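# Park the bike upright in a loose floor rack

## Task

Put the bike into the floor rack so that one of its wheels sits in the slot near the slot's closed end, with the kickstand raised fully. When finished the bike must be stationary and touching nothing but the rack (no walls, furniture or loose items). The rack is free to slide on the floor. If the bike topples or is left leaning, the task is failed.

## Robot and tools

Robot: TidyBot++, a single-arm mobile robot. The base (0.54 m long, 0.50 m wide, 0.38 m tall) rolls on four powered casters and can drive, strafe and turn. On top sits one seven-joint arm with a two-finger gripper; the shoulder is 0.12 m ahead of base centre and 0.68 m up. Link lengths: upper arm 0.42 m, forearm 0.31 m, hand 0.31 m to the hand point. The arm begins folded, hand pointing down, reaching up to 0.08 m beyond the base front. Cameras: base_camera (fixed on the base) and wrist_camera (fisheye, looks along the hand).

Frames (metres): base frame has its origin on the floor below base centre, x forward, y left, z up. hand_pose and hand_target use it; the hand point is midway between the finger pads, its z axis runs out along the fingers, its y axis is the closing direction. The odometry frame is the base frame as it was at scene start; base_odometry reports x, y and heading (rad, left positive, -3.142 to 3.142) by counting wheel turns, so slip shows as travel and drift of a few cm builds up. base_tilt is in degrees, forward and right positive.

move: one action plus optional cameras and blocking. Parts of an action:
- base: object with any of translate_m (forward +, -2 to 2 m), strafe_m (left +, -2 to 2 m), rotate_rad (counter-clockwise +, -6.3 to 6.3 rad). These are offsets relative to the base's own axes at the moment the command begins, not positions.
- joints: absolute targets by name: joint_1_rad (any angle, positive is clockwise from above, opposite to heading), joint_2_rad (shoulder, -2.249 to 2.249, 0 = upper arm vertical, + leans forward), joint_3_rad (any angle), joint_4_rad (elbow, -2.579 to 2.579, 0 straight; with joint_3 at 3.14 negative bends forward), joint_5_rad (any), joint_6_rad (wrist, -2.099 to 2.099), joint_7_rad (any; hand down, + is counter-clockwise from above, 1.57 opens fingers left/right), gripper_pos 0 (open, ~85 mm gap) to 1 (closed, ~100-150 N squeeze). Unbounded joints go the short way, so rotate in steps below half a turn.
- target: one list of seven numbers [x, y, z, qw, qx, qy, qz], an absolute hand pose in the base frame, metres then quaternion. With target, joints may only include gripper_pos.
- speeds: caps for this action only: translate_m/strafe_m 0.05-0.5 m/s (give it under one key when combining), rotate_rad 0.1-1.57 rad/s.
blocking true (default) returns when everything rests; false returns in ~0.5 s while motion continues. cameras: list of names, [] for none, omitted for all. Unknown keys make a call invalid; values out of range get it refused.

wait(seconds 0-10) lets time pass and returns state. stop brakes all running motions (they then read "stopped" and may still press on contacts). zoom_image(camera, region [x0,y0,x1,y1] pixels, at most 504x504) enlarges part of a camera's latest image (base_camera 644x364, wrist_camera 644x476). finished_scene(scene) ends the current scene irreversibly; the bike must stay parked afterward without the robot.

Reading results: "move" reads done or the worst status. base_status, joint_status, hand_status give each motion's outcome: done, moving, off_target (rested away from target, may still push), stopped, not_followed (a check withheld arm targets; "pose unreachable" or "joint command not followed" with a cause for self-collision), contact_stop, time_out, torque_fault, limit_stop_at_motor_heat. Hand done means within 10 mm and 2 degrees; off_target is usual, typically within 3 cm. To fix position, add (wanted - hand_pose) to the last target's xyz. To keep the hand still, resend hand_target, not hand_pose. A base blocked by something pushes hard until it times out and may wrongly say done. motor_effort gives percent of maximum per motor with the action's peak in brackets; Motor temperatures lists each joint; MOTOR HOT appears at 60 °C, and at 75 °C the arm goes limp for 30-60 s. on_its_own reports uncommanded actions. "ARM HIT" flags hard contact of the arm with itself or the base. A refused call, or an unplanned stop (contact_stop, time_out, torque fault), cancels the later move/wait/finished_scene calls of the same reply.

Cautions: the arm does not avoid obstacles and nothing prevents it striking the base; low forward poses close in front often fail. Reaching far out, swinging sideways while extended, or catching the arm above ~0.6 m while driving can tip the robot; back away or retract to recover. Torque limits are 104.5 N m (joints 1-4) and 51.3 N m (5-7); exceeding one freezes the arm for 10 s. Unheld loads sag the arm; never command a loaded joint to its current reading. Avoid drops, releasing moving parts, slamming, hard shoves and heavy strain on the gripper, including tight grips on parts still resting on the ground. Brief external tugs on held parts or nudges to loose objects may happen. Because the rack is loose, push the bike in gently so the rack is not shoved, and check the kickstand and bike pose with the cameras before finishing.

Each tool is called after "Request:" as a command line: name --argument value for each argument, lists and objects as JSON in quotes; but a table of rows of numbers goes row by row, as --pt "numbers of a row", without its own name.

## Session

Request:
move

Scene clock: 0.00 s.
Motor temperatures (°C): [24 28 23 27 34 37 31]
base_odometry: x=+0.000 y=+0.000 heading=+0.000
base_tilt: forward=+0.3 right=+0.0
base_status: not commanded
joint_positions: joint_1_rad=+0.011 joint_2_rad=-0.348 joint_3_rad=+3.156 joint_4_rad=-2.505 joint_5_rad=-0.048 joint_6_rad=-0.845 joint_7_rad=+1.581 gripper_pos=+0.000
joint_status: not commanded
motor_effort: joint_1_rad=+1 joint_2_rad=-1 joint_3_rad=+0 joint_4_rad=+15 joint_5_rad=+1 joint_6_rad=+1 joint_7_rad=+1
hand_pose: x=+0.2817 y=+0.0089 z=+0.5957 quat_wxyz=(-0.020, +0.997, -0.022, +0.071) (m; base frame)
hand_target: x=+0.2814 y=+0.0089 z=+0.5956 quat_wxyz=(-0.020, +0.997, -0.022, +0.070) (m; base frame)
hand_status: not commanded
pictures: base_camera, wrist_camera
camera_calibration:
wrist_camera: T_world_to_cam=[[-0.0699425, -0.992681, -0.0984471, 0.0972121], [-0.989311, 0.0816843, -0.120792, 0.399576], [0.127949, 0.0889464, -0.987784, 0.686185], [0, 0, 0, 1]] pos_world=[0.314307, 0.00282787, 0.735638]

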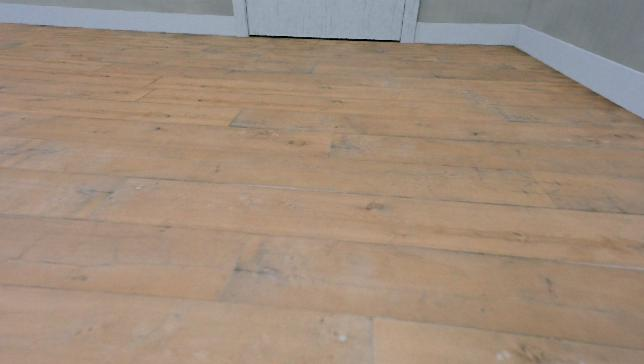

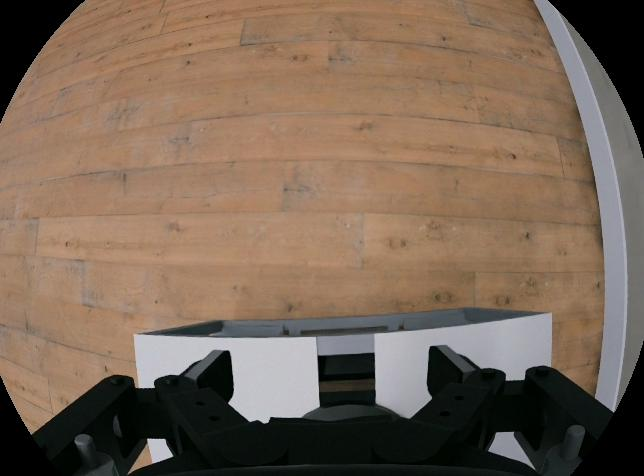

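Request:
move --joints '{"joint_1_rad": 0, "joint_2_rad": -0.75, "joint_3_rad": 3.14, "joint_4_rad": -2.2, "joint_5_rad": 0, "joint_6_rad": -0.7, "joint_7_rad": 1.57}'

Request:
move --base '{"rotate_rad": 1.3}'

Scene clock: 1.70 s.
Motor temperatures (°C): [24 28 23 27 34 37 31]
move: done
base_odometry: x=+0.000 y=+0.000 heading=+0.000
base_tilt: forward=+0.2 right=+0.0
base_status: not commanded
joint_positions: joint_1_rad=+0.011 joint_2_rad=-0.735 joint_3_rad=+3.156 joint_4_rad=-2.211 joint_5_rad=-0.047 joint_6_rad=-0.772 joint_7_rad=+1.581 gripper_pos=+0.000
joint_status: all done
motor_effort: joint_1_rad=+1(1) joint_2_rad=+5(7) joint_3_rad=+1(1) joint_4_rad=+21(21) joint_5_rad=+1(1) joint_6_rad=+7(7) joint_7_rad=+1(2)
hand_pose: x=+0.3927 y=+0.0042 z=+0.8292 quat_wxyz=(-0.020, +0.901, -0.015, +0.432) (m; base frame)
hand_target: x=+0.4048 y=+0.0019 z=+0.8572 quat_wxyz=(+0.000, +0.880, +0.000, +0.476) (m; base frame)
hand_status: not commanded
pictures: base_camera, wrist_camera
camera_calibration:
wrist_camera: T_world_to_cam=[[0.005724, -0.994048, -0.108793, 0.102197], [-0.638797, 0.0800682, -0.765198, 0.934738], [0.769354, 0.0738766, -0.634536, 0.358275], [0, 0, 0, 1]] pos_world=[0.320882, 0.000277887, 0.953716]

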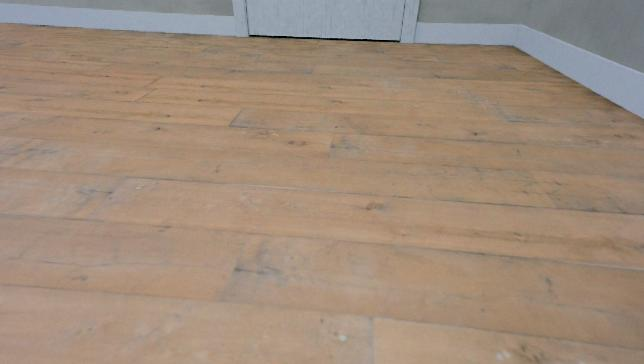

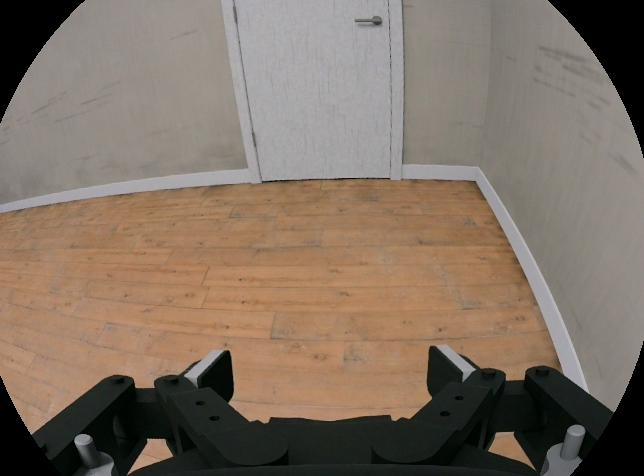

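Scene clock: 3.83 s.
Motor temperatures (°C): [24 28 23 27 34 37 31]
move: done
base_odometry: x=+0.000 y=+0.000 heading=+1.299
base_tilt: forward=+0.3 right=+0.0
base_status: done
joint_positions: joint_1_rad=+0.010 joint_2_rad=-0.735 joint_3_rad=+3.156 joint_4_rad=-2.211 joint_5_rad=-0.045 joint_6_rad=-0.768 joint_7_rad=+1.581 gripper_pos=+0.000
joint_status: not commanded
motor_effort: joint_1_rad=+1(2) joint_2_rad=+5(6) joint_3_rad=+1(2) joint_4_rad=+21(21) joint_5_rad=+0(2) joint_6_rad=+7(7) joint_7_rad=+1(1)
hand_pose: x=+0.3935 y=+0.0038 z=+0.8302 quat_wxyz=(-0.018, +0.901, -0.015, +0.434) (m; base frame)
hand_target: x=+0.4048 y=+0.0019 z=+0.8572 quat_wxyz=(+0.000, +0.880, +0.000, +0.476) (m; base frame)
hand_status: not commanded
pictures: base_camera, wrist_camera
camera_calibration:
wrist_camera: T_world_to_cam=[[0.00623157, -0.994309, -0.106352, 0.0996373], [-0.635769, 0.0781521, -0.767913, 0.937058], [0.771855, 0.0724007, -0.631663, 0.354952], [0, 0, 0, 1]] pos_world=[0.32116, 0.000138391, 0.954386]

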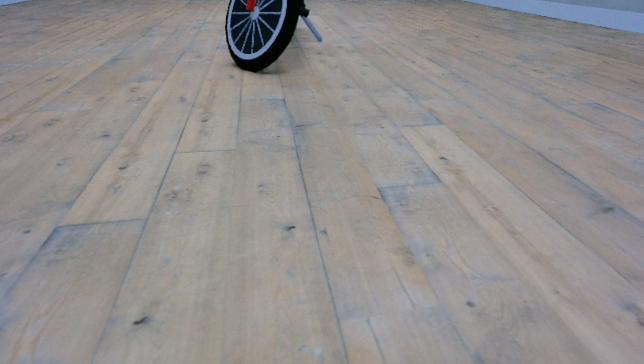

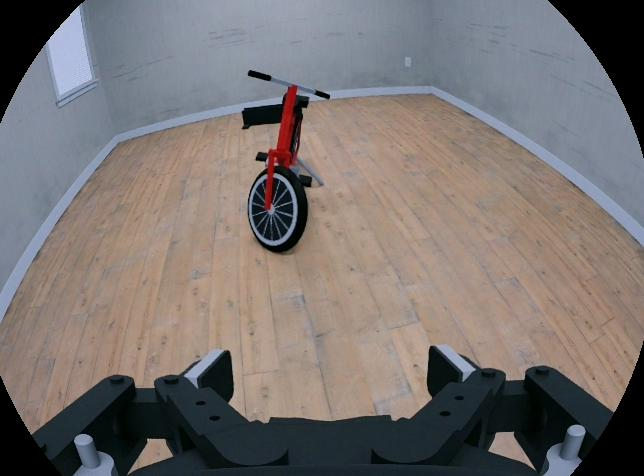

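Request:
move --base '{"rotate_rad": 1.3}'

Request:
move --base '{"rotate_rad": 1.4}'

Scene clock: 6.00 s.
Motor temperatures (°C): [24 28 23 27 34 38 31]
move: done
base_odometry: x=+0.000 y=+0.000 heading=+2.598
base_tilt: forward=+0.2 right=+0.0
base_status: done
joint_positions: joint_1_rad=+0.010 joint_2_rad=-0.735 joint_3_rad=+3.156 joint_4_rad=-2.211 joint_5_rad=-0.044 joint_6_rad=-0.768 joint_7_rad=+1.581 gripper_pos=+0.000
joint_status: not commanded
motor_effort: joint_1_rad=+1(2) joint_2_rad=+5(6) joint_3_rad=+1(2) joint_4_rad=+21(22) joint_5_rad=+1(2) joint_6_rad=+6(7) joint_7_rad=+1(1)
hand_pose: x=+0.3936 y=+0.0037 z=+0.8303 quat_wxyz=(-0.018, +0.900, -0.014, +0.434) (m; base frame)
hand_target: x=+0.4048 y=+0.0019 z=+0.8572 quat_wxyz=(+0.000, +0.880, +0.000, +0.476) (m; base frame)
hand_status: not commanded
pictures: base_camera, wrist_camera
camera_calibration:
wrist_camera: T_world_to_cam=[[0.00649637, -0.994405, -0.105435, 0.0986692], [-0.635357, 0.0773149, -0.768338, 0.937436], [0.772191, 0.0719804, -0.6313, 0.354533], [0, 0, 0, 1]] pos_world=[0.321198, 0.00011992, 0.954488]

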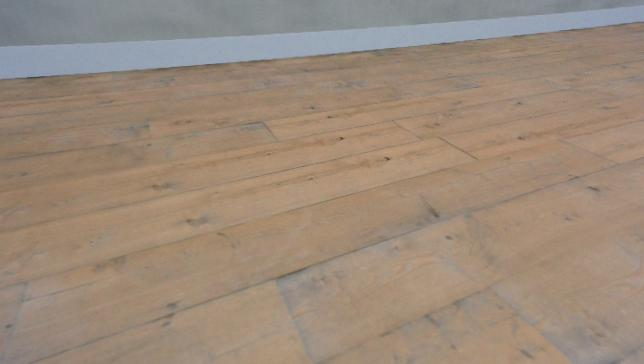

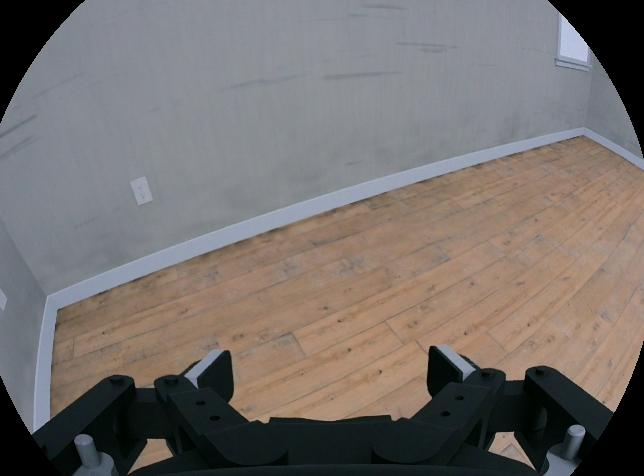

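Scene clock: 8.17 s.
Motor temperatures (°C): [24 28 23 27 34 38 31]
move: done
base_odometry: x=+0.000 y=+0.000 heading=-2.286
base_tilt: forward=+0.2 right=+0.0
base_status: done
joint_positions: joint_1_rad=+0.010 joint_2_rad=-0.735 joint_3_rad=+3.156 joint_4_rad=-2.211 joint_5_rad=-0.043 joint_6_rad=-0.767 joint_7_rad=+1.581 gripper_pos=+0.000
joint_status: not commanded
motor_effort: joint_1_rad=+1(2) joint_2_rad=+6(6) joint_3_rad=+1(1) joint_4_rad=+21(22) joint_5_rad=+1(2) joint_6_rad=+7(7) joint_7_rad=+1(1)
hand_pose: x=+0.3937 y=+0.0036 z=+0.8304 quat_wxyz=(-0.018, +0.900, -0.014, +0.434) (m; base frame)
hand_target: x=+0.4048 y=+0.0019 z=+0.8572 quat_wxyz=(+0.000, +0.880, +0.000, +0.476) (m; base frame)
hand_status: not commanded
pictures: base_camera, wrist_camera
camera_calibration:
wrist_camera: T_world_to_cam=[[0.00668465, -0.994475, -0.104764, 0.0979608], [-0.6351, 0.0767013, -0.768613, 0.937676], [0.772401, 0.0716735, -0.631078, 0.354272], [0, 0, 0, 1]] pos_world=[0.321223, 0.000106581, 0.954546]

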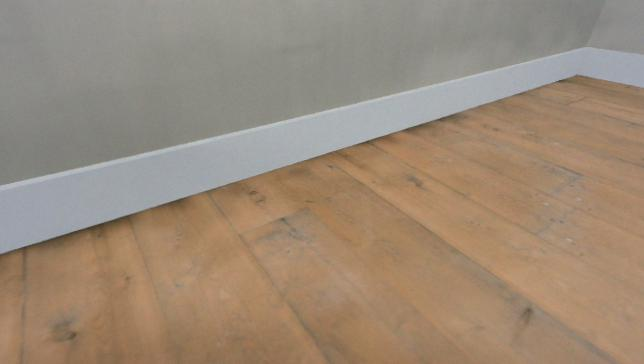

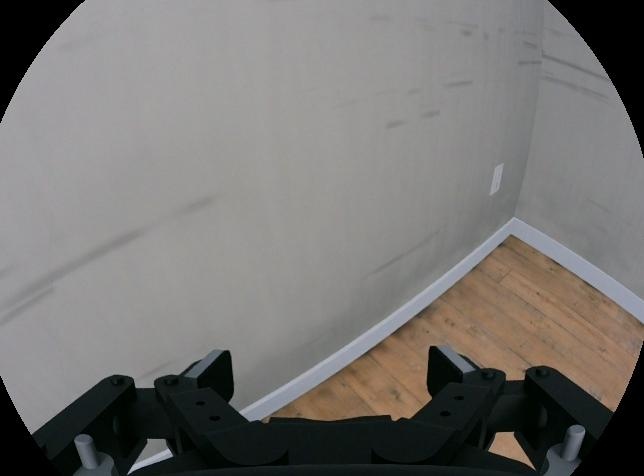

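Request:
move --base '{"rotate_rad": -2.5}'

Request:
zoom_image --camera "wrist_camera" --region '[200, 30, 400, 280]'

Scene clock: 11.33 s.
Motor temperatures (°C): [24 28 23 27 34 38 31]
move: done
base_odometry: x=+0.000 y=+0.000 heading=+1.498
base_tilt: forward=+0.2 right=+0.0
base_status: done
joint_positions: joint_1_rad=+0.009 joint_2_rad=-0.735 joint_3_rad=+3.156 joint_4_rad=-2.210 joint_5_rad=-0.042 joint_6_rad=-0.767 joint_7_rad=+1.581 gripper_pos=+0.000
joint_status: not commanded
motor_effort: joint_1_rad=+1(2) joint_2_rad=+5(6) joint_3_rad=+1(2) joint_4_rad=+21(22) joint_5_rad=+0(2) joint_6_rad=+6(7) joint_7_rad=+1(1)
hand_pose: x=+0.3938 y=+0.0036 z=+0.8305 quat_wxyz=(-0.018, +0.900, -0.014, +0.435) (m; base frame)
hand_target: x=+0.4048 y=+0.0019 z=+0.8572 quat_wxyz=(+0.000, +0.880, +0.000, +0.476) (m; base frame)
hand_status: not commanded
pictures: base_camera, wrist_camera
camera_calibration:
wrist_camera: T_world_to_cam=[[0.00733013, -0.994579, -0.103728, 0.0968454], [-0.634717, 0.0755281, -0.769044, 0.938061], [0.77271, 0.071475, -0.630723, 0.353864], [0, 0, 0, 1]] pos_world=[0.32126, 0.000177978, 0.954646]

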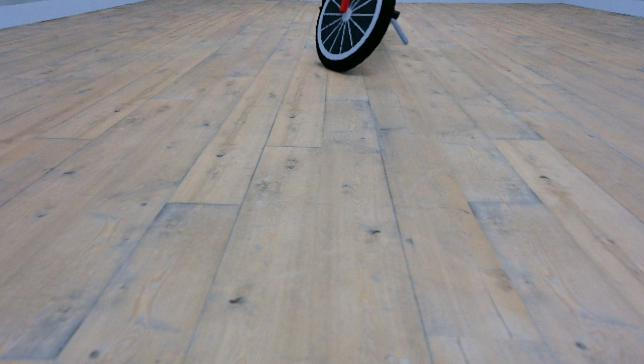

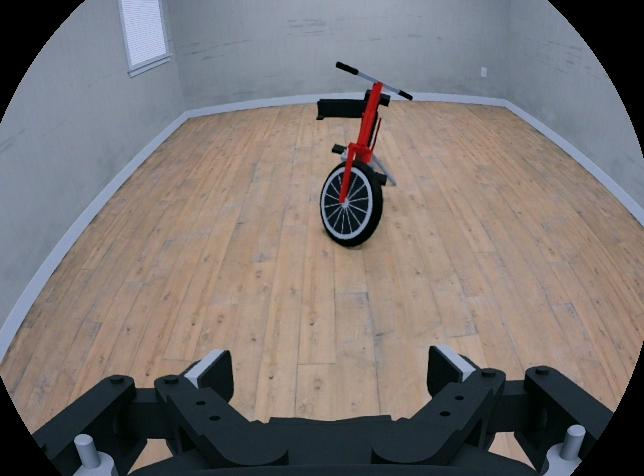

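Scaled by 2.016.

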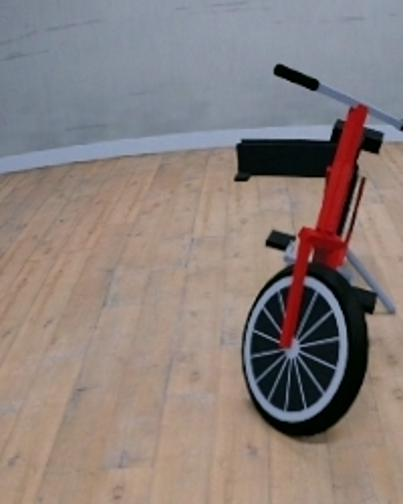

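Request:
move

Scene clock: 12.30 s.
Motor temperatures (°C): [24 28 23 27 34 38 31]
base_odometry: x=+0.000 y=+0.000 heading=+1.498
base_tilt: forward=+0.3 right=+0.0
base_status: done
joint_positions: joint_1_rad=+0.009 joint_2_rad=-0.735 joint_3_rad=+3.156 joint_4_rad=-2.210 joint_5_rad=-0.042 joint_6_rad=-0.767 joint_7_rad=+1.581 gripper_pos=+0.000
joint_status: not commanded
motor_effort: joint_1_rad=+1(2) joint_2_rad=+6(6) joint_3_rad=+1(2) joint_4_rad=+21(22) joint_5_rad=+0(2) joint_6_rad=+6(7) joint_7_rad=+1(1)
hand_pose: x=+0.3938 y=+0.0036 z=+0.8305 quat_wxyz=(-0.018, +0.900, -0.014, +0.435) (m; base frame)
hand_target: x=+0.4048 y=+0.0019 z=+0.8572 quat_wxyz=(+0.000, +0.880, +0.000, +0.476) (m; base frame)
hand_status: not commanded
pictures: base_camera, wrist_camera
camera_calibration:
wrist_camera: T_world_to_cam=[[0.00733013, -0.994579, -0.103728, 0.0968454], [-0.634717, 0.0755281, -0.769044, 0.938061], [0.77271, 0.071475, -0.630723, 0.353864], [0, 0, 0, 1]] pos_world=[0.32126, 0.000177978, 0.954646]

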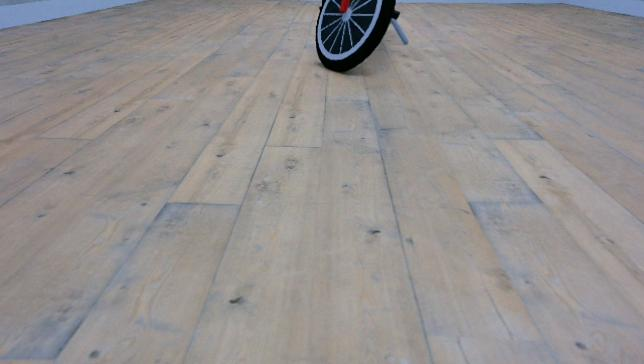

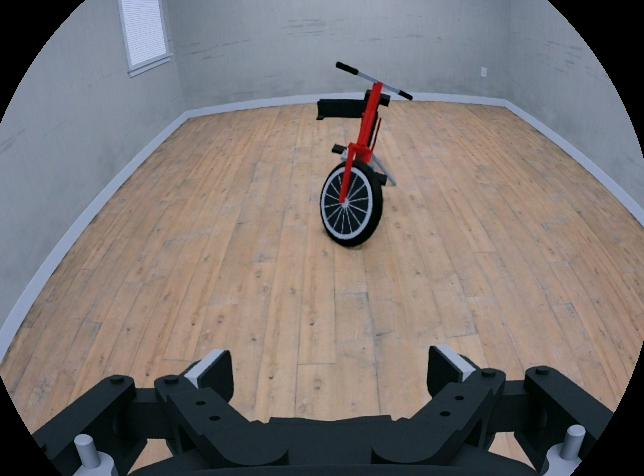

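Request:
move --base '{"strafe_m":0.8,"translate_m":1.0}'

Request:
move --base '{"translate_m":1.0,"strafe_m":0.1,"rotate_rad":-0.6}'

Scene clock: 16.20 s.
Motor temperatures (°C): [24 28 23 27 34 38 31]
move: done
base_odometry: x=-0.726 y=+1.055 heading=+1.498
base_tilt: forward=+0.2 right=+0.0
base_status: done
joint_positions: joint_1_rad=+0.009 joint_2_rad=-0.740 joint_3_rad=+3.156 joint_4_rad=-2.210 joint_5_rad=-0.042 joint_6_rad=-0.766 joint_7_rad=+1.581 gripper_pos=+0.000
joint_status: not commanded
motor_effort: joint_1_rad=+1(1) joint_2_rad=+5(8) joint_3_rad=+0(2) joint_4_rad=+21(22) joint_5_rad=+0(2) joint_6_rad=+7(7) joint_7_rad=+1(1)
hand_pose: x=+0.3932 y=+0.0035 z=+0.8321 quat_wxyz=(-0.017, +0.899, -0.014, +0.437) (m; base frame)
hand_target: x=+0.4048 y=+0.0019 z=+0.8572 quat_wxyz=(+0.000, +0.880, +0.000, +0.476) (m; base frame)
hand_status: not commanded
pictures: base_camera, wrist_camera
camera_calibration:
wrist_camera: T_world_to_cam=[[0.00787283, -0.994612, -0.10337, 0.0964514], [-0.630447, 0.0753029, -0.772571, 0.940105], [0.776193, 0.0712515, -0.626457, 0.350387], [0, 0, 0, 1]] pos_world=[0.319959, 0.000173485, 0.955771]

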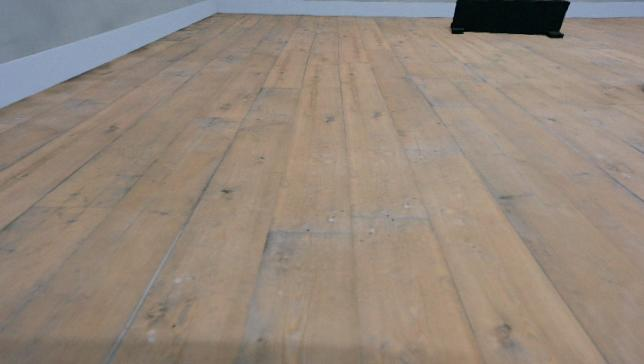

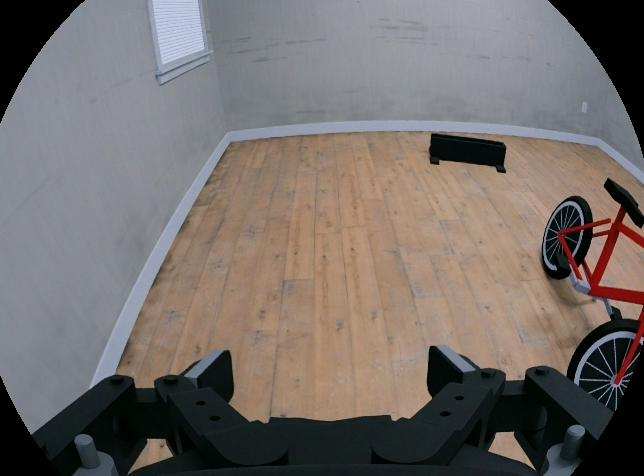

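Scene clock: 19.70 s.
Motor temperatures (°C): [24 28 23 27 34 38 31]
move: done
base_odometry: x=-0.753 y=+2.060 heading=+0.898
base_tilt: forward=+0.2 right=+0.0
base_status: done
joint_positions: joint_1_rad=+0.009 joint_2_rad=-0.742 joint_3_rad=+3.156 joint_4_rad=-2.210 joint_5_rad=-0.041 joint_6_rad=-0.766 joint_7_rad=+1.581 gripper_pos=+0.000
joint_status: not commanded
motor_effort: joint_1_rad=+1(2) joint_2_rad=+5(8) joint_3_rad=+1(2) joint_4_rad=+21(22) joint_5_rad=+0(2) joint_6_rad=+6(8) joint_7_rad=+1(1)
hand_pose: x=+0.3928 y=+0.0034 z=+0.8328 quat_wxyz=(-0.017, +0.899, -0.014, +0.438) (m; base frame)
hand_target: x=+0.4048 y=+0.0019 z=+0.8572 quat_wxyz=(+0.000, +0.880, +0.000, +0.476) (m; base frame)
hand_status: not commanded
pictures: base_camera, wrist_camera
camera_calibration:
wrist_camera: T_world_to_cam=[[0.00811265, -0.994658, -0.102903, 0.0959616], [-0.628494, 0.0749689, -0.774193, 0.941034], [0.777772, 0.070955, -0.624529, 0.348858], [0, 0, 0, 1]] pos_world=[0.319324, 0.000147507, 0.956289]

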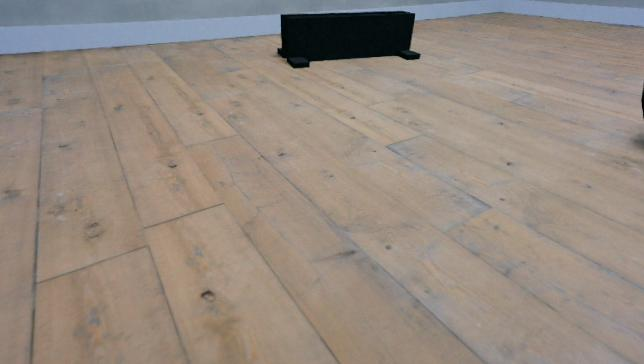

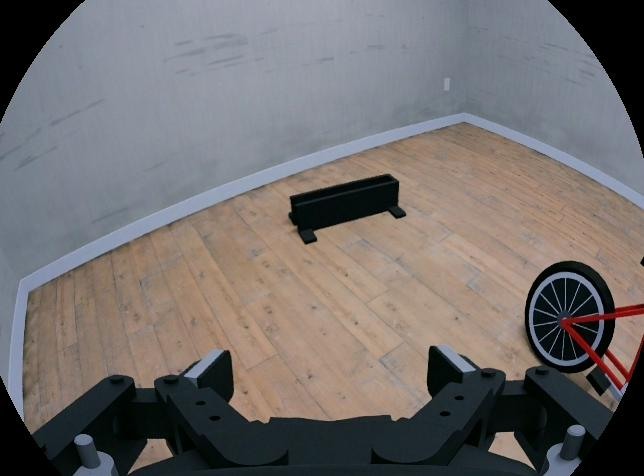

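Request:
zoom_image --camera "wrist_camera" --region '[270, 150, 430, 260]'

Scaled by 3.150.

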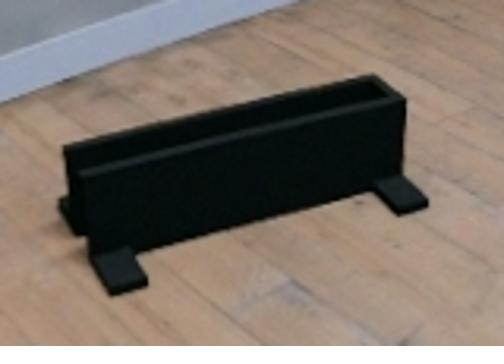

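Request:
move --base '{"translate_m":0.75,"strafe_m":0.12,"rotate_rad":0.3}'

Scene clock: 23.57 s.
Motor temperatures (°C): [24 28 23 27 34 38 31]
move: done
base_odometry: x=-0.379 y=+2.721 heading=+1.199
base_tilt: forward=+0.2 right=+0.0
base_status: done
joint_positions: joint_1_rad=+0.009 joint_2_rad=-0.747 joint_3_rad=+3.156 joint_4_rad=-2.210 joint_5_rad=-0.041 joint_6_rad=-0.765 joint_7_rad=+1.581 gripper_pos=+0.000
joint_status: not commanded
motor_effort: joint_1_rad=+1(1) joint_2_rad=+5(8) joint_3_rad=+1(2) joint_4_rad=+21(22) joint_5_rad=+1(2) joint_6_rad=+6(7) joint_7_rad=+1(1)
hand_pose: x=+0.3924 y=+0.0034 z=+0.8344 quat_wxyz=(-0.017, +0.897, -0.013, +0.441) (m; base frame)
hand_target: x=+0.4048 y=+0.0019 z=+0.8572 quat_wxyz=(+0.000, +0.880, +0.000, +0.476) (m; base frame)
hand_status: not commanded
pictures: base_camera, wrist_camera
camera_calibration:
wrist_camera: T_world_to_cam=[[0.00870316, -0.994679, -0.102652, 0.0956741], [-0.623932, 0.0748194, -0.777889, 0.943312], [0.78143, 0.0708177, -0.619961, 0.345018], [0, 0, 0, 1]] pos_world=[0.318122, 0.000153604, 0.957511]

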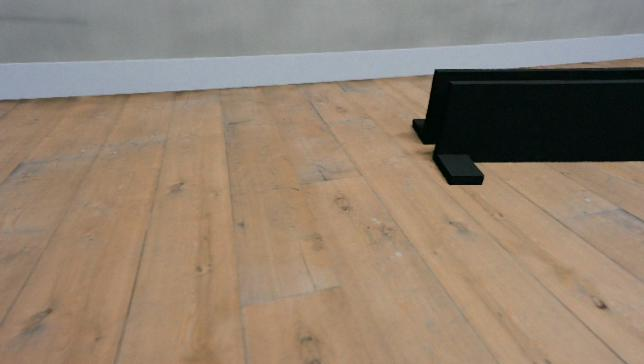

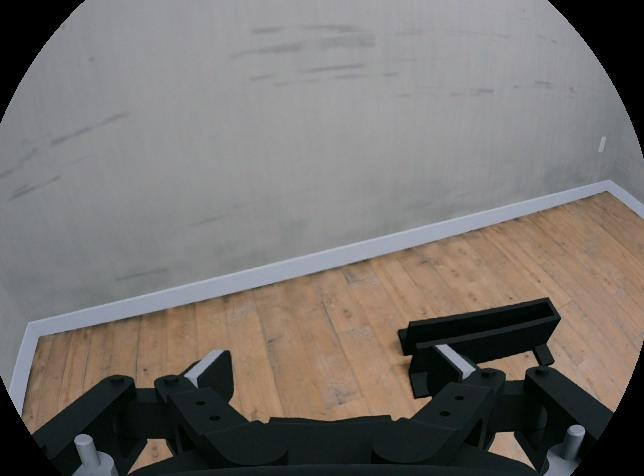

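Request:
move --base '{"translate_m":0.23,"strafe_m":-0.476,"rotate_rad":0.06}' --target '[0.5,0,0.6,0,0.7071,-0.7071,0]' --cameras '["wrist_camera","base_camera"]'

Request:
move --target '[0.58,0,0.4,0,0.7071,-0.7071,0]' --joints '{"gripper_pos":0.3}'

Scene clock: 26.77 s.
Motor temperatures (°C): [24 28 23 27 34 38 31]
move: off_target
base_odometry: x=+0.148 y=+2.763 heading=+1.259
base_tilt: forward=+0.2 right=+0.0
base_status: done
joint_positions: joint_1_rad=-0.219 joint_2_rad=+0.272 joint_3_rad=+3.421 joint_4_rad=-1.892 joint_5_rad=-0.054 joint_6_rad=-0.922 joint_7_rad=+0.155 gripper_pos=+0.000
joint_status: not commanded
motor_effort: joint_1_rad=+1(1) joint_2_rad=-23(25) joint_3_rad=+1(2) joint_4_rad=+15(22) joint_5_rad=+1(2) joint_6_rad=+0(7) joint_7_rad=+1(1)
hand_pose: x=+0.5141 y=-0.0104 z=+0.6031 quat_wxyz=(-0.010, +0.733, -0.679, +0.035) (m; base frame)
hand_target: x=+0.5000 y=+0.0000 z=+0.6000 quat_wxyz=(+0.000, +0.707, -0.707, +0.000) (m; base frame)
hand_status: off_target (0.018 m and 6.0 deg from the pose sent, 0.258 m and 99.8 deg at the start)
pictures: base_camera, wrist_camera
camera_calibration:
wrist_camera: T_world_to_cam=[[-0.992638, -0.0411979, -0.1139, 0.58863], [-0.039313, 0.999051, -0.0187461, 0.0915858], [0.114565, -0.0141303, -0.993315, 0.674552], [0, 0, 0, 1]] pos_world=[0.510617, -0.057717, 0.738805]

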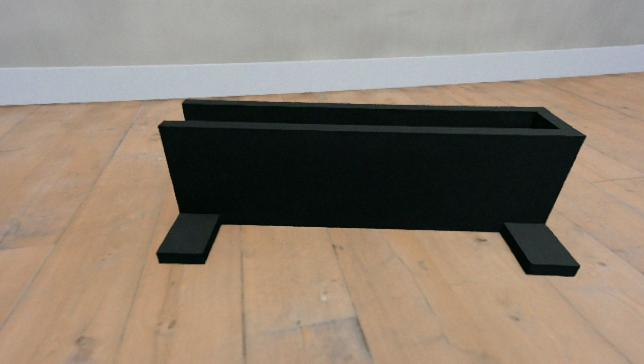

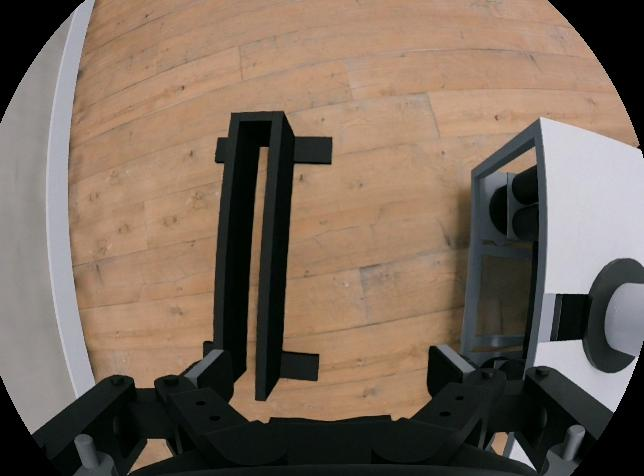

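Scene clock: 28.50 s.
Motor temperatures (°C): [24 28 23 27 34 38 31]
move: off_target
base_odometry: x=+0.148 y=+2.763 heading=+1.259
base_tilt: forward=+0.3 right=+0.0
base_status: not commanded
joint_positions: joint_1_rad=-0.224 joint_2_rad=+0.787 joint_3_rad=+3.485 joint_4_rad=-1.834 joint_5_rad=-0.428 joint_6_rad=-0.674 joint_7_rad=+0.385 gripper_pos=+0.300
joint_status: all done
motor_effort: joint_1_rad=+1(1) joint_2_rad=-33(35) joint_3_rad=+3(3) joint_4_rad=+9(15) joint_5_rad=+1(2) joint_6_rad=-1(1) joint_7_rad=+1(1)
hand_pose: x=+0.5522 y=+0.0072 z=+0.4052 quat_wxyz=(+0.018, +0.707, -0.706, -0.035) (m; base frame)
hand_target: x=+0.5800 y=+0.0000 z=+0.4000 quat_wxyz=(+0.000, +0.707, -0.707, +0.000) (m; base frame)
hand_status: off_target (0.029 m and 4.5 deg from the pose sent, 0.214 m and 6.0 deg at the start)
pictures: base_camera, wrist_camera
camera_calibration:
wrist_camera: T_world_to_cam=[[-0.999013, 0.0365219, 0.0252934, 0.551159], [0.0374826, 0.998551, 0.0386114, 0.00614665], [-0.0238466, 0.0395214, -0.998934, 0.552172], [0, 0, 0, 1]] pos_world=[0.563552, -0.0480898, 0.537406]

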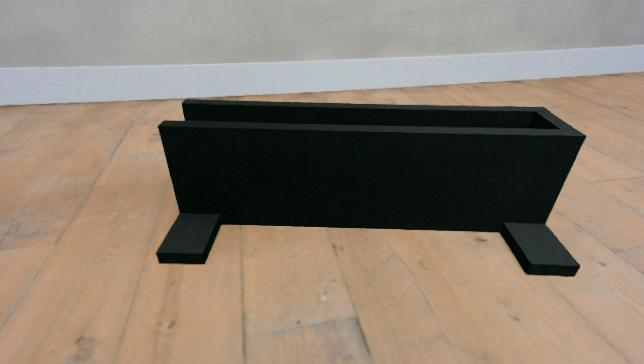

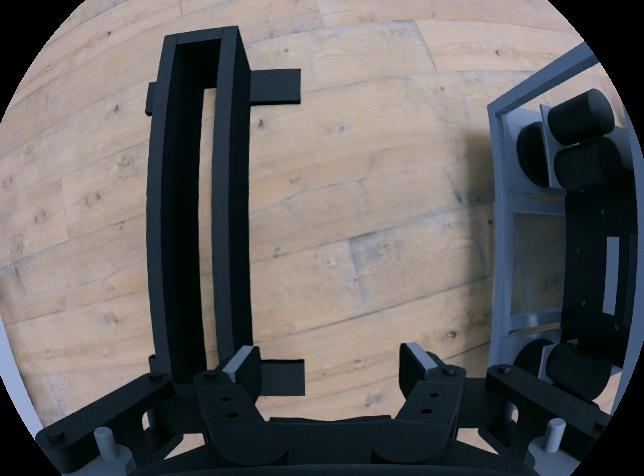

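Request:
move --target '[0.675,-0.07,0.26,0,0.7071,-0.7071,0]' --joints '{"gripper_pos":0.4}'

Scene clock: 30.53 s.
Motor temperatures (°C): [24 28 23 27 34 38 31]
move: off_target
base_odometry: x=+0.148 y=+2.763 heading=+1.259
base_tilt: forward=+0.3 right=+0.0
base_status: not commanded
joint_positions: joint_1_rad=-0.048 joint_2_rad=+1.191 joint_3_rad=+3.468 joint_4_rad=-1.404 joint_5_rad=-0.444 joint_6_rad=-0.673 joint_7_rad=+0.445 gripper_pos=+0.400
joint_status: all done
motor_effort: joint_1_rad=+1(2) joint_2_rad=-43(45) joint_3_rad=+4(5) joint_4_rad=+9(10) joint_5_rad=+2(2) joint_6_rad=-1(1) joint_7_rad=+1(1)
hand_pose: x=+0.6549 y=-0.0807 z=+0.2699 quat_wxyz=(+0.030, +0.705, -0.708, -0.011) (m; base frame)
hand_target: x=+0.6750 y=-0.0700 z=+0.2600 quat_wxyz=(+0.000, +0.707, -0.707, +0.000) (m; base frame)
hand_status: off_target (0.025 m and 3.7 deg from the pose sent, 0.205 m and 4.5 deg at the start)
pictures: base_camera, wrist_camera
camera_calibration:
wrist_camera: T_world_to_cam=[[-0.999142, 0.0409608, 0.00610342, 0.666022], [0.0408902, 0.9991, -0.0112847, 0.106604], [-0.00656015, -0.0110254, -0.999918, 0.407808], [0, 0, 0, 1]] pos_world=[0.663767, -0.129293, 0.404912]

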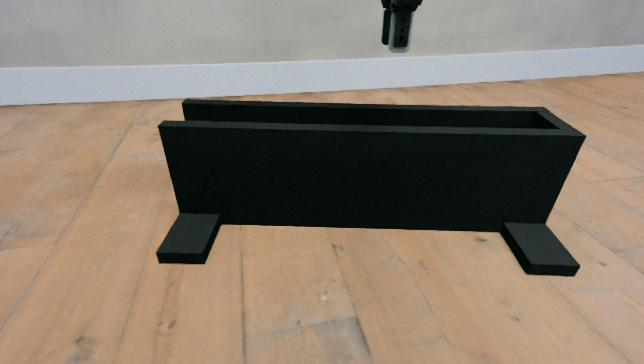

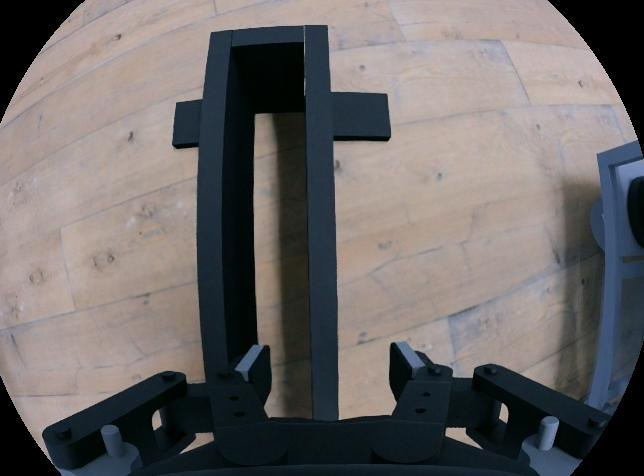

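Request:
move --target '[0.675,-0.06,0.12,0,0.7071,-0.7071,0]'

Scene clock: 32.27 s.
Motor temperatures (°C): [24 28 23 27 34 38 31]
move: off_target
base_odometry: x=+0.148 y=+2.763 heading=+1.259
base_tilt: forward=+0.3 right=+0.0
base_status: not commanded
joint_positions: joint_1_rad=-0.043 joint_2_rad=+1.498 joint_3_rad=+3.427 joint_4_rad=-1.206 joint_5_rad=-0.501 joint_6_rad=-0.576 joint_7_rad=+0.446 gripper_pos=+0.400
joint_status: not commanded
motor_effort: joint_1_rad=+1(1) joint_2_rad=-44(48) joint_3_rad=+4(4) joint_4_rad=+7(9) joint_5_rad=+1(2) joint_6_rad=-1(1) joint_7_rad=+1(1)
hand_pose: x=+0.6514 y=-0.0647 z=+0.1255 quat_wxyz=(+0.033, +0.712, -0.701, -0.019) (m; base frame)
hand_target: x=+0.6750 y=-0.0600 z=+0.1200 quat_wxyz=(+0.000, +0.707, -0.707, +0.000) (m; base frame)
hand_status: off_target (0.025 m and 4.5 deg from the pose sent, 0.153 m and 3.7 deg at the start)
pictures: base_camera, wrist_camera
camera_calibration:
wrist_camera: T_world_to_cam=[[-0.999512, 0.021169, 0.0229492, 0.659568], [0.0210748, 0.999768, -0.00434066, 0.101133], [-0.0230357, -0.0038549, -0.999727, 0.27474], [0, 0, 0, 1]] pos_world=[0.663444, -0.114012, 0.259967]

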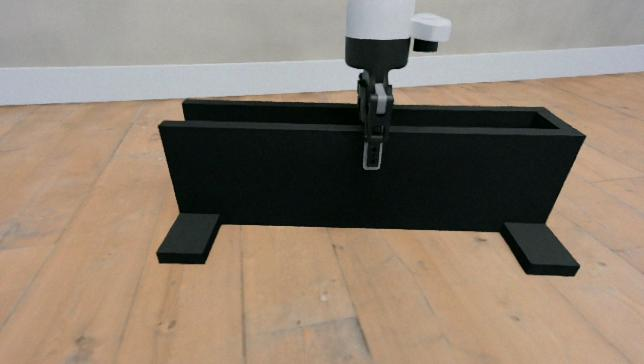

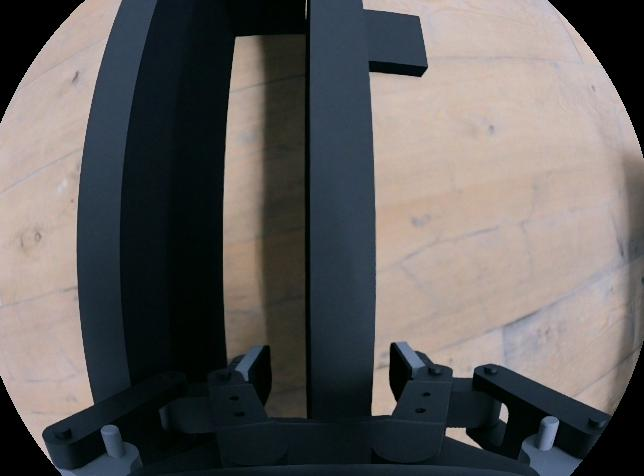

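Request:
move --joints '{"gripper_pos":0.95}' --cameras '["wrist_camera"]'

Request:
move --target '[0.66,-0.06,0.26,0,0.7071,-0.7071,0]'

Scene clock: 33.70 s.
Motor temperatures (°C): [24 28 23 27 34 38 31]
move: off_target
base_odometry: x=+0.148 y=+2.763 heading=+1.259
base_tilt: forward=+0.2 right=+0.0
base_status: not commanded
joint_positions: joint_1_rad=-0.040 joint_2_rad=+1.495 joint_3_rad=+3.425 joint_4_rad=-1.201 joint_5_rad=-0.507 joint_6_rad=-0.561 joint_7_rad=+0.446 gripper_pos=+0.808
joint_status: gripper_pos off_target (ended at +0.808, target +0.950)
motor_effort: joint_1_rad=+0(1) joint_2_rad=-43(49) joint_3_rad=+4(4) joint_4_rad=+8(11) joint_5_rad=+2(3) joint_6_rad=-2(3) joint_7_rad=+1(1)
hand_pose: x=+0.6603 y=-0.0654 z=+0.1271 quat_wxyz=(+0.026, +0.711, -0.703, -0.011) (m; base frame)
hand_target: x=+0.6750 y=-0.0600 z=+0.1200 quat_wxyz=(+0.000, +0.707, -0.707, +0.000) (m; base frame)
hand_status: not commanded
pictures: wrist_camera
camera_calibration:
wrist_camera: T_world_to_cam=[[-0.999666, 0.0258471, 0.0004118, 0.671721], [0.0258446, 0.999652, -0.00527644, 0.0986827], [-0.000548038, -0.00526404, -0.999986, 0.261646], [0, 0, 0, 1]] pos_world=[0.669089, -0.114633, 0.261886]

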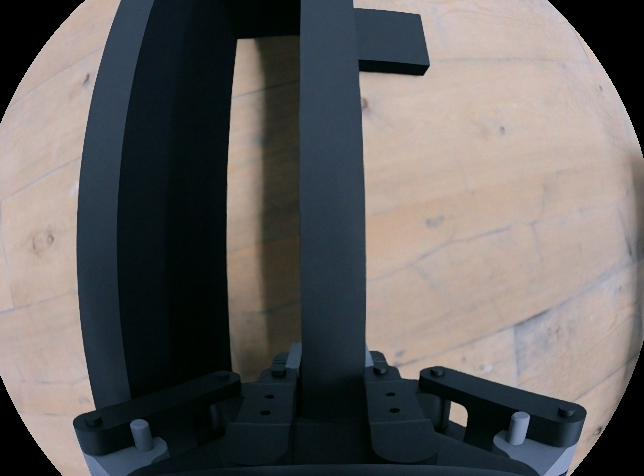

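Scene clock: 35.53 s.
Motor temperatures (°C): [24 28 23 27 34 38 31]
move: off_target
base_odometry: x=+0.148 y=+2.763 heading=+1.259
base_tilt: forward=+0.3 right=+0.0
base_status: not commanded
joint_positions: joint_1_rad=-0.044 joint_2_rad=+1.239 joint_3_rad=+3.425 joint_4_rad=-1.464 joint_5_rad=-0.508 joint_6_rad=-0.559 joint_7_rad=+0.471 gripper_pos=+0.808
joint_status: not commanded
motor_effort: joint_1_rad=+1(2) joint_2_rad=-53(58) joint_3_rad=+5(6) joint_4_rad=+10(12) joint_5_rad=+1(3) joint_6_rad=+0(3) joint_7_rad=+1(1)
hand_pose: x=+0.6363 y=-0.0646 z=+0.2318 quat_wxyz=(+0.018, +0.695, -0.719, -0.015) (m; base frame)
hand_target: x=+0.6600 y=-0.0600 z=+0.2600 quat_wxyz=(+0.000, +0.707, -0.707, +0.000) (m; base frame)
hand_status: off_target (0.037 m and 3.3 deg from the pose sent, 0.133 m and 3.3 deg at the start)
pictures: base_camera, wrist_camera
camera_calibration:
wrist_camera: T_world_to_cam=[[-0.997546, 0.0698939, -0.00412427, 0.650258], [0.0698484, 0.997504, 0.0102962, 0.0673288], [0.00483363, 0.0099829, -0.999938, 0.363878], [0, 0, 0, 1]] pos_world=[0.642201, -0.116242, 0.365844]

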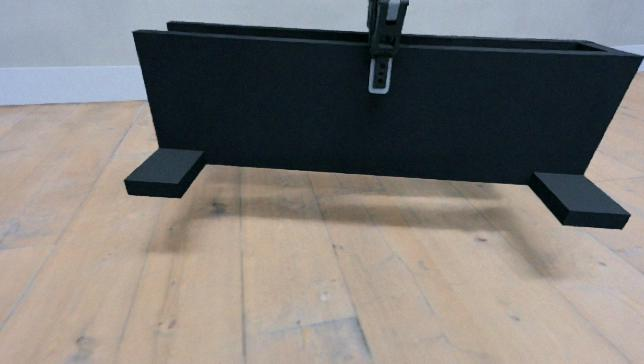

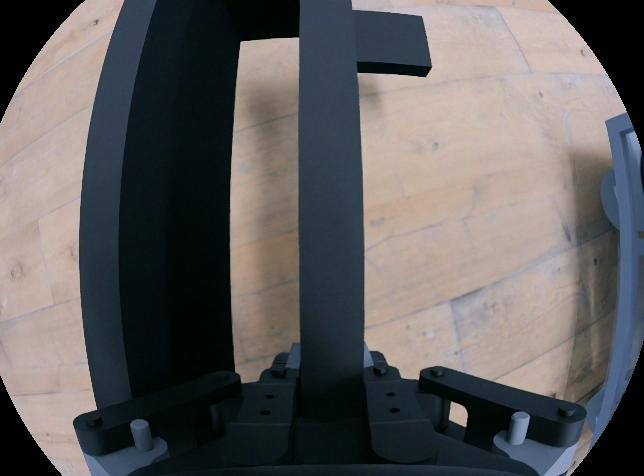

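Request:
move --base '{"translate_m":0.12}' --target '[0.62,0,0.28,0,0.7071,-0.7071,0]' --cameras '["base_camera"]'

Request:
move --base '{"strafe_m":-1.2}'

Scene clock: 37.97 s.
Motor temperatures (°C): [24 28 23 27 34 38 31]
move: off_target
base_odometry: x=+0.185 y=+2.877 heading=+1.259
base_tilt: forward=+0.3 right=+0.0
base_status: done
joint_positions: joint_1_rad=-0.184 joint_2_rad=+1.153 joint_3_rad=+3.425 joint_4_rad=-1.646 joint_5_rad=-0.556 joint_6_rad=-0.545 joint_7_rad=+0.471 gripper_pos=+0.808
joint_status: not commanded
motor_effort: joint_1_rad=+1(3) joint_2_rad=-48(55) joint_3_rad=+5(7) joint_4_rad=+8(12) joint_5_rad=+1(3) joint_6_rad=-1(2) joint_7_rad=+1(1)
hand_pose: x=+0.5781 y=+0.0076 z=+0.2554 quat_wxyz=(+0.035, +0.712, -0.700, -0.045) (m; base frame)
hand_target: x=+0.6200 y=+0.0000 z=+0.2800 quat_wxyz=(+0.000, +0.707, -0.707, +0.000) (m; base frame)
hand_status: off_target (0.049 m and 6.7 deg from the pose sent, 0.082 m and 3.3 deg at the start)
pictures: base_camera

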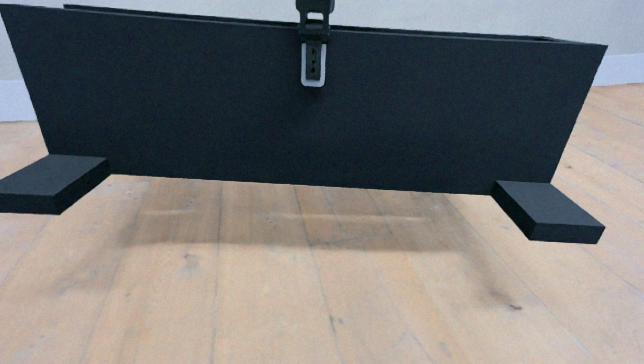

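Scene clock: 41.60 s.
Motor temperatures (°C): [24 29 23 27 34 38 31]
move: done
base_odometry: x=+1.328 y=+2.509 heading=+1.260
base_tilt: forward=+0.2 right=+0.0
base_status: done
joint_positions: joint_1_rad=-0.182 joint_2_rad=+1.153 joint_3_rad=+3.425 joint_4_rad=-1.646 joint_5_rad=-0.558 joint_6_rad=-0.545 joint_7_rad=+0.471 gripper_pos=+0.808
joint_status: not commanded
motor_effort: joint_1_rad=+0(4) joint_2_rad=-49(50) joint_3_rad=+5(8) joint_4_rad=+8(9) joint_5_rad=+1(3) joint_6_rad=-1(2) joint_7_rad=+1(1)
hand_pose: x=+0.5783 y=+0.0067 z=+0.2554 quat_wxyz=(+0.035, +0.711, -0.701, -0.045) (m; base frame)
hand_target: x=+0.6200 y=+0.0000 z=+0.2800 quat_wxyz=(+0.000, +0.707, -0.707, +0.000) (m; base frame)
hand_status: not commanded
pictures: base_camera, wrist_camera
camera_calibration:
wrist_camera: T_world_to_cam=[[-0.997743, 0.0234555, 0.0629111, 0.570802], [0.0253237, 0.999257, 0.0290646, 0.0208664], [-0.0621827, 0.0305921, -0.997596, 0.425066], [0, 0, 0, 1]] pos_world=[0.595418, -0.047243, 0.387528]

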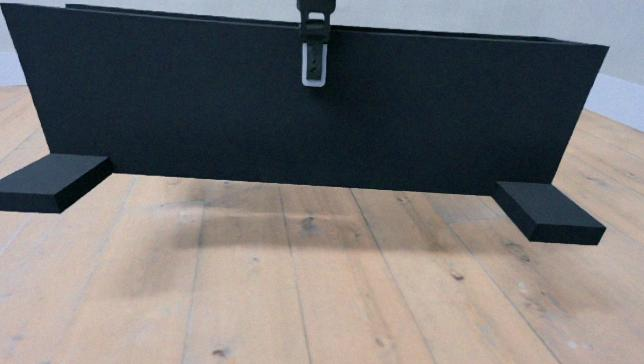

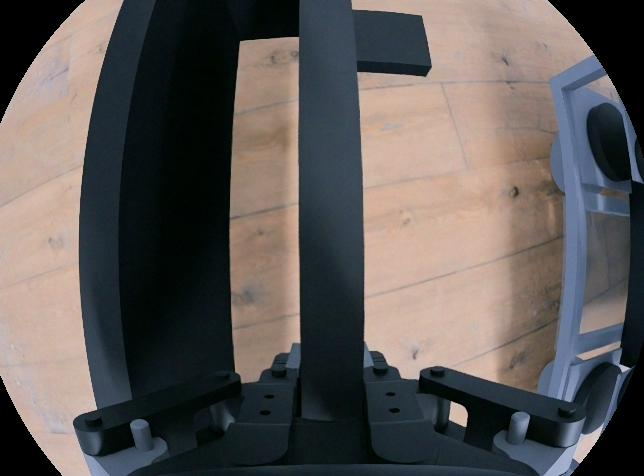

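Request:
move --base '{"translate_m":-1.495,"strafe_m":-0.608,"rotate_rad":1.67}' --speeds '{"rotate_rad":0.5}'

Request:
move --target '[0.64,0,0.3,0,1,0,0]'

Scene clock: 47.83 s.
Motor temperatures (°C): [24 29 23 27 34 38 31]
move: done
base_odometry: x=+1.449 y=+0.899 heading=+2.931
base_tilt: forward=+0.3 right=+0.0
base_status: done
joint_positions: joint_1_rad=-0.197 joint_2_rad=+1.153 joint_3_rad=+3.421 joint_4_rad=-1.647 joint_5_rad=-0.562 joint_6_rad=-0.539 joint_7_rad=+0.471 gripper_pos=+0.808
joint_status: not commanded
motor_effort: joint_1_rad=+0(9) joint_2_rad=-49(50) joint_3_rad=+5(11) joint_4_rad=+8(9) joint_5_rad=+1(3) joint_6_rad=-1(3) joint_7_rad=+1(1)
hand_pose: x=+0.5793 y=+0.0157 z=+0.2549 quat_wxyz=(+0.033, +0.715, -0.697, -0.044) (m; base frame)
hand_target: x=+0.6200 y=+0.0000 z=+0.2800 quat_wxyz=(+0.000, +0.707, -0.707, +0.000) (m; base frame)
hand_status: not commanded
pictures: base_camera, wrist_camera
camera_calibration:
wrist_camera: T_world_to_cam=[[-0.998264, 0.0103788, 0.0579692, 0.57342], [0.0122122, 0.999433, 0.0313632, 0.0189402], [-0.0576108, 0.0320167, -0.997826, 0.421739], [0, 0, 0, 1]] pos_world=[0.59649, -0.0383836, 0.386987]

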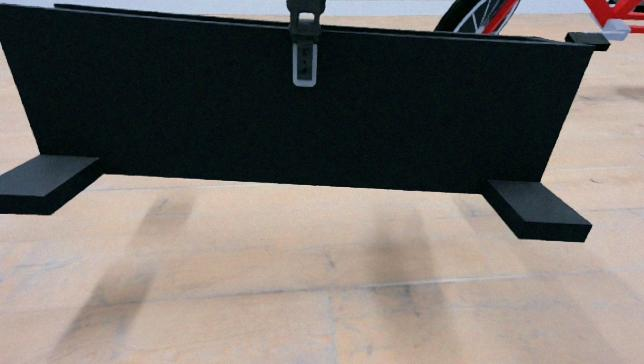

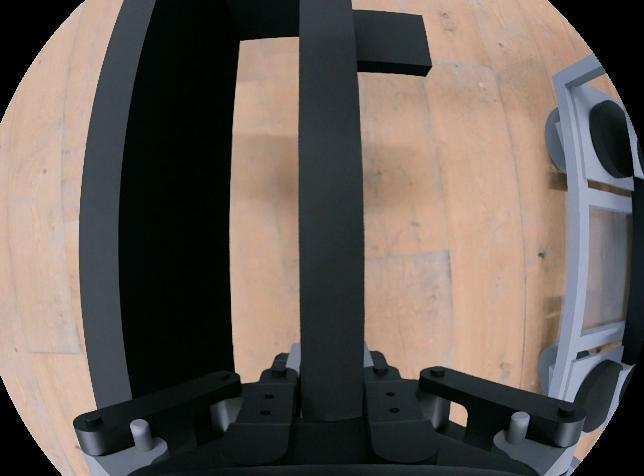

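Scene clock: 49.77 s.
Motor temperatures (°C): [24 29 23 27 34 38 31]
move: off_target
base_odometry: x=+1.449 y=+0.899 heading=+2.931
base_tilt: forward=+0.2 right=+0.0
base_status: not commanded
joint_positions: joint_1_rad=-0.021 joint_2_rad=+1.128 joint_3_rad=+3.183 joint_4_rad=-1.595 joint_5_rad=-0.064 joint_6_rad=-0.539 joint_7_rad=+1.545 gripper_pos=+0.808
joint_status: not commanded
motor_effort: joint_1_rad=+1(2) joint_2_rad=-51(51) joint_3_rad=-1(5) joint_4_rad=+10(10) joint_5_rad=+1(3) joint_6_rad=-2(2) joint_7_rad=+1(1)
hand_pose: x=+0.5903 y=-0.0023 z=+0.2655 quat_wxyz=(+0.005, +0.997, -0.041, -0.059) (m; base frame)
hand_target: x=+0.6400 y=+0.0000 z=+0.3000 quat_wxyz=(+0.000, +1.000, +0.000, +0.000) (m; base frame)
hand_status: off_target (0.061 m and 8.3 deg from the pose sent, 0.077 m and 88.7 deg at the start)
pictures: base_camera, wrist_camera
camera_calibration:
wrist_camera: T_world_to_cam=[[-0.122924, -0.9919, -0.0320173, 0.0888184], [-0.983851, 0.11757, 0.134958, 0.594914], [-0.130101, 0.0480898, -0.990334, 0.474353], [0, 0, 0, 1]] pos_world=[0.657938, -0.00465658, 0.392323]

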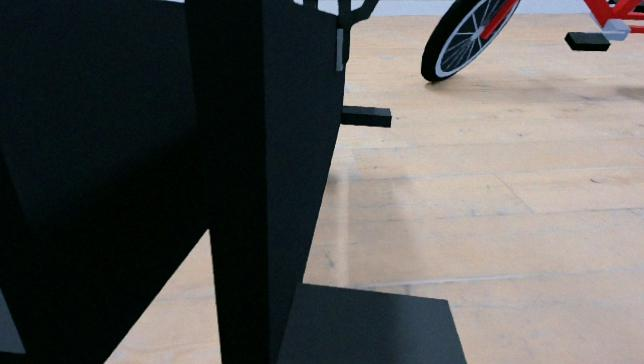

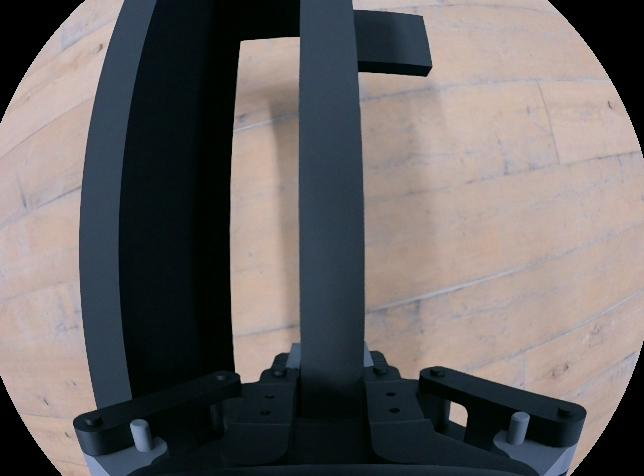

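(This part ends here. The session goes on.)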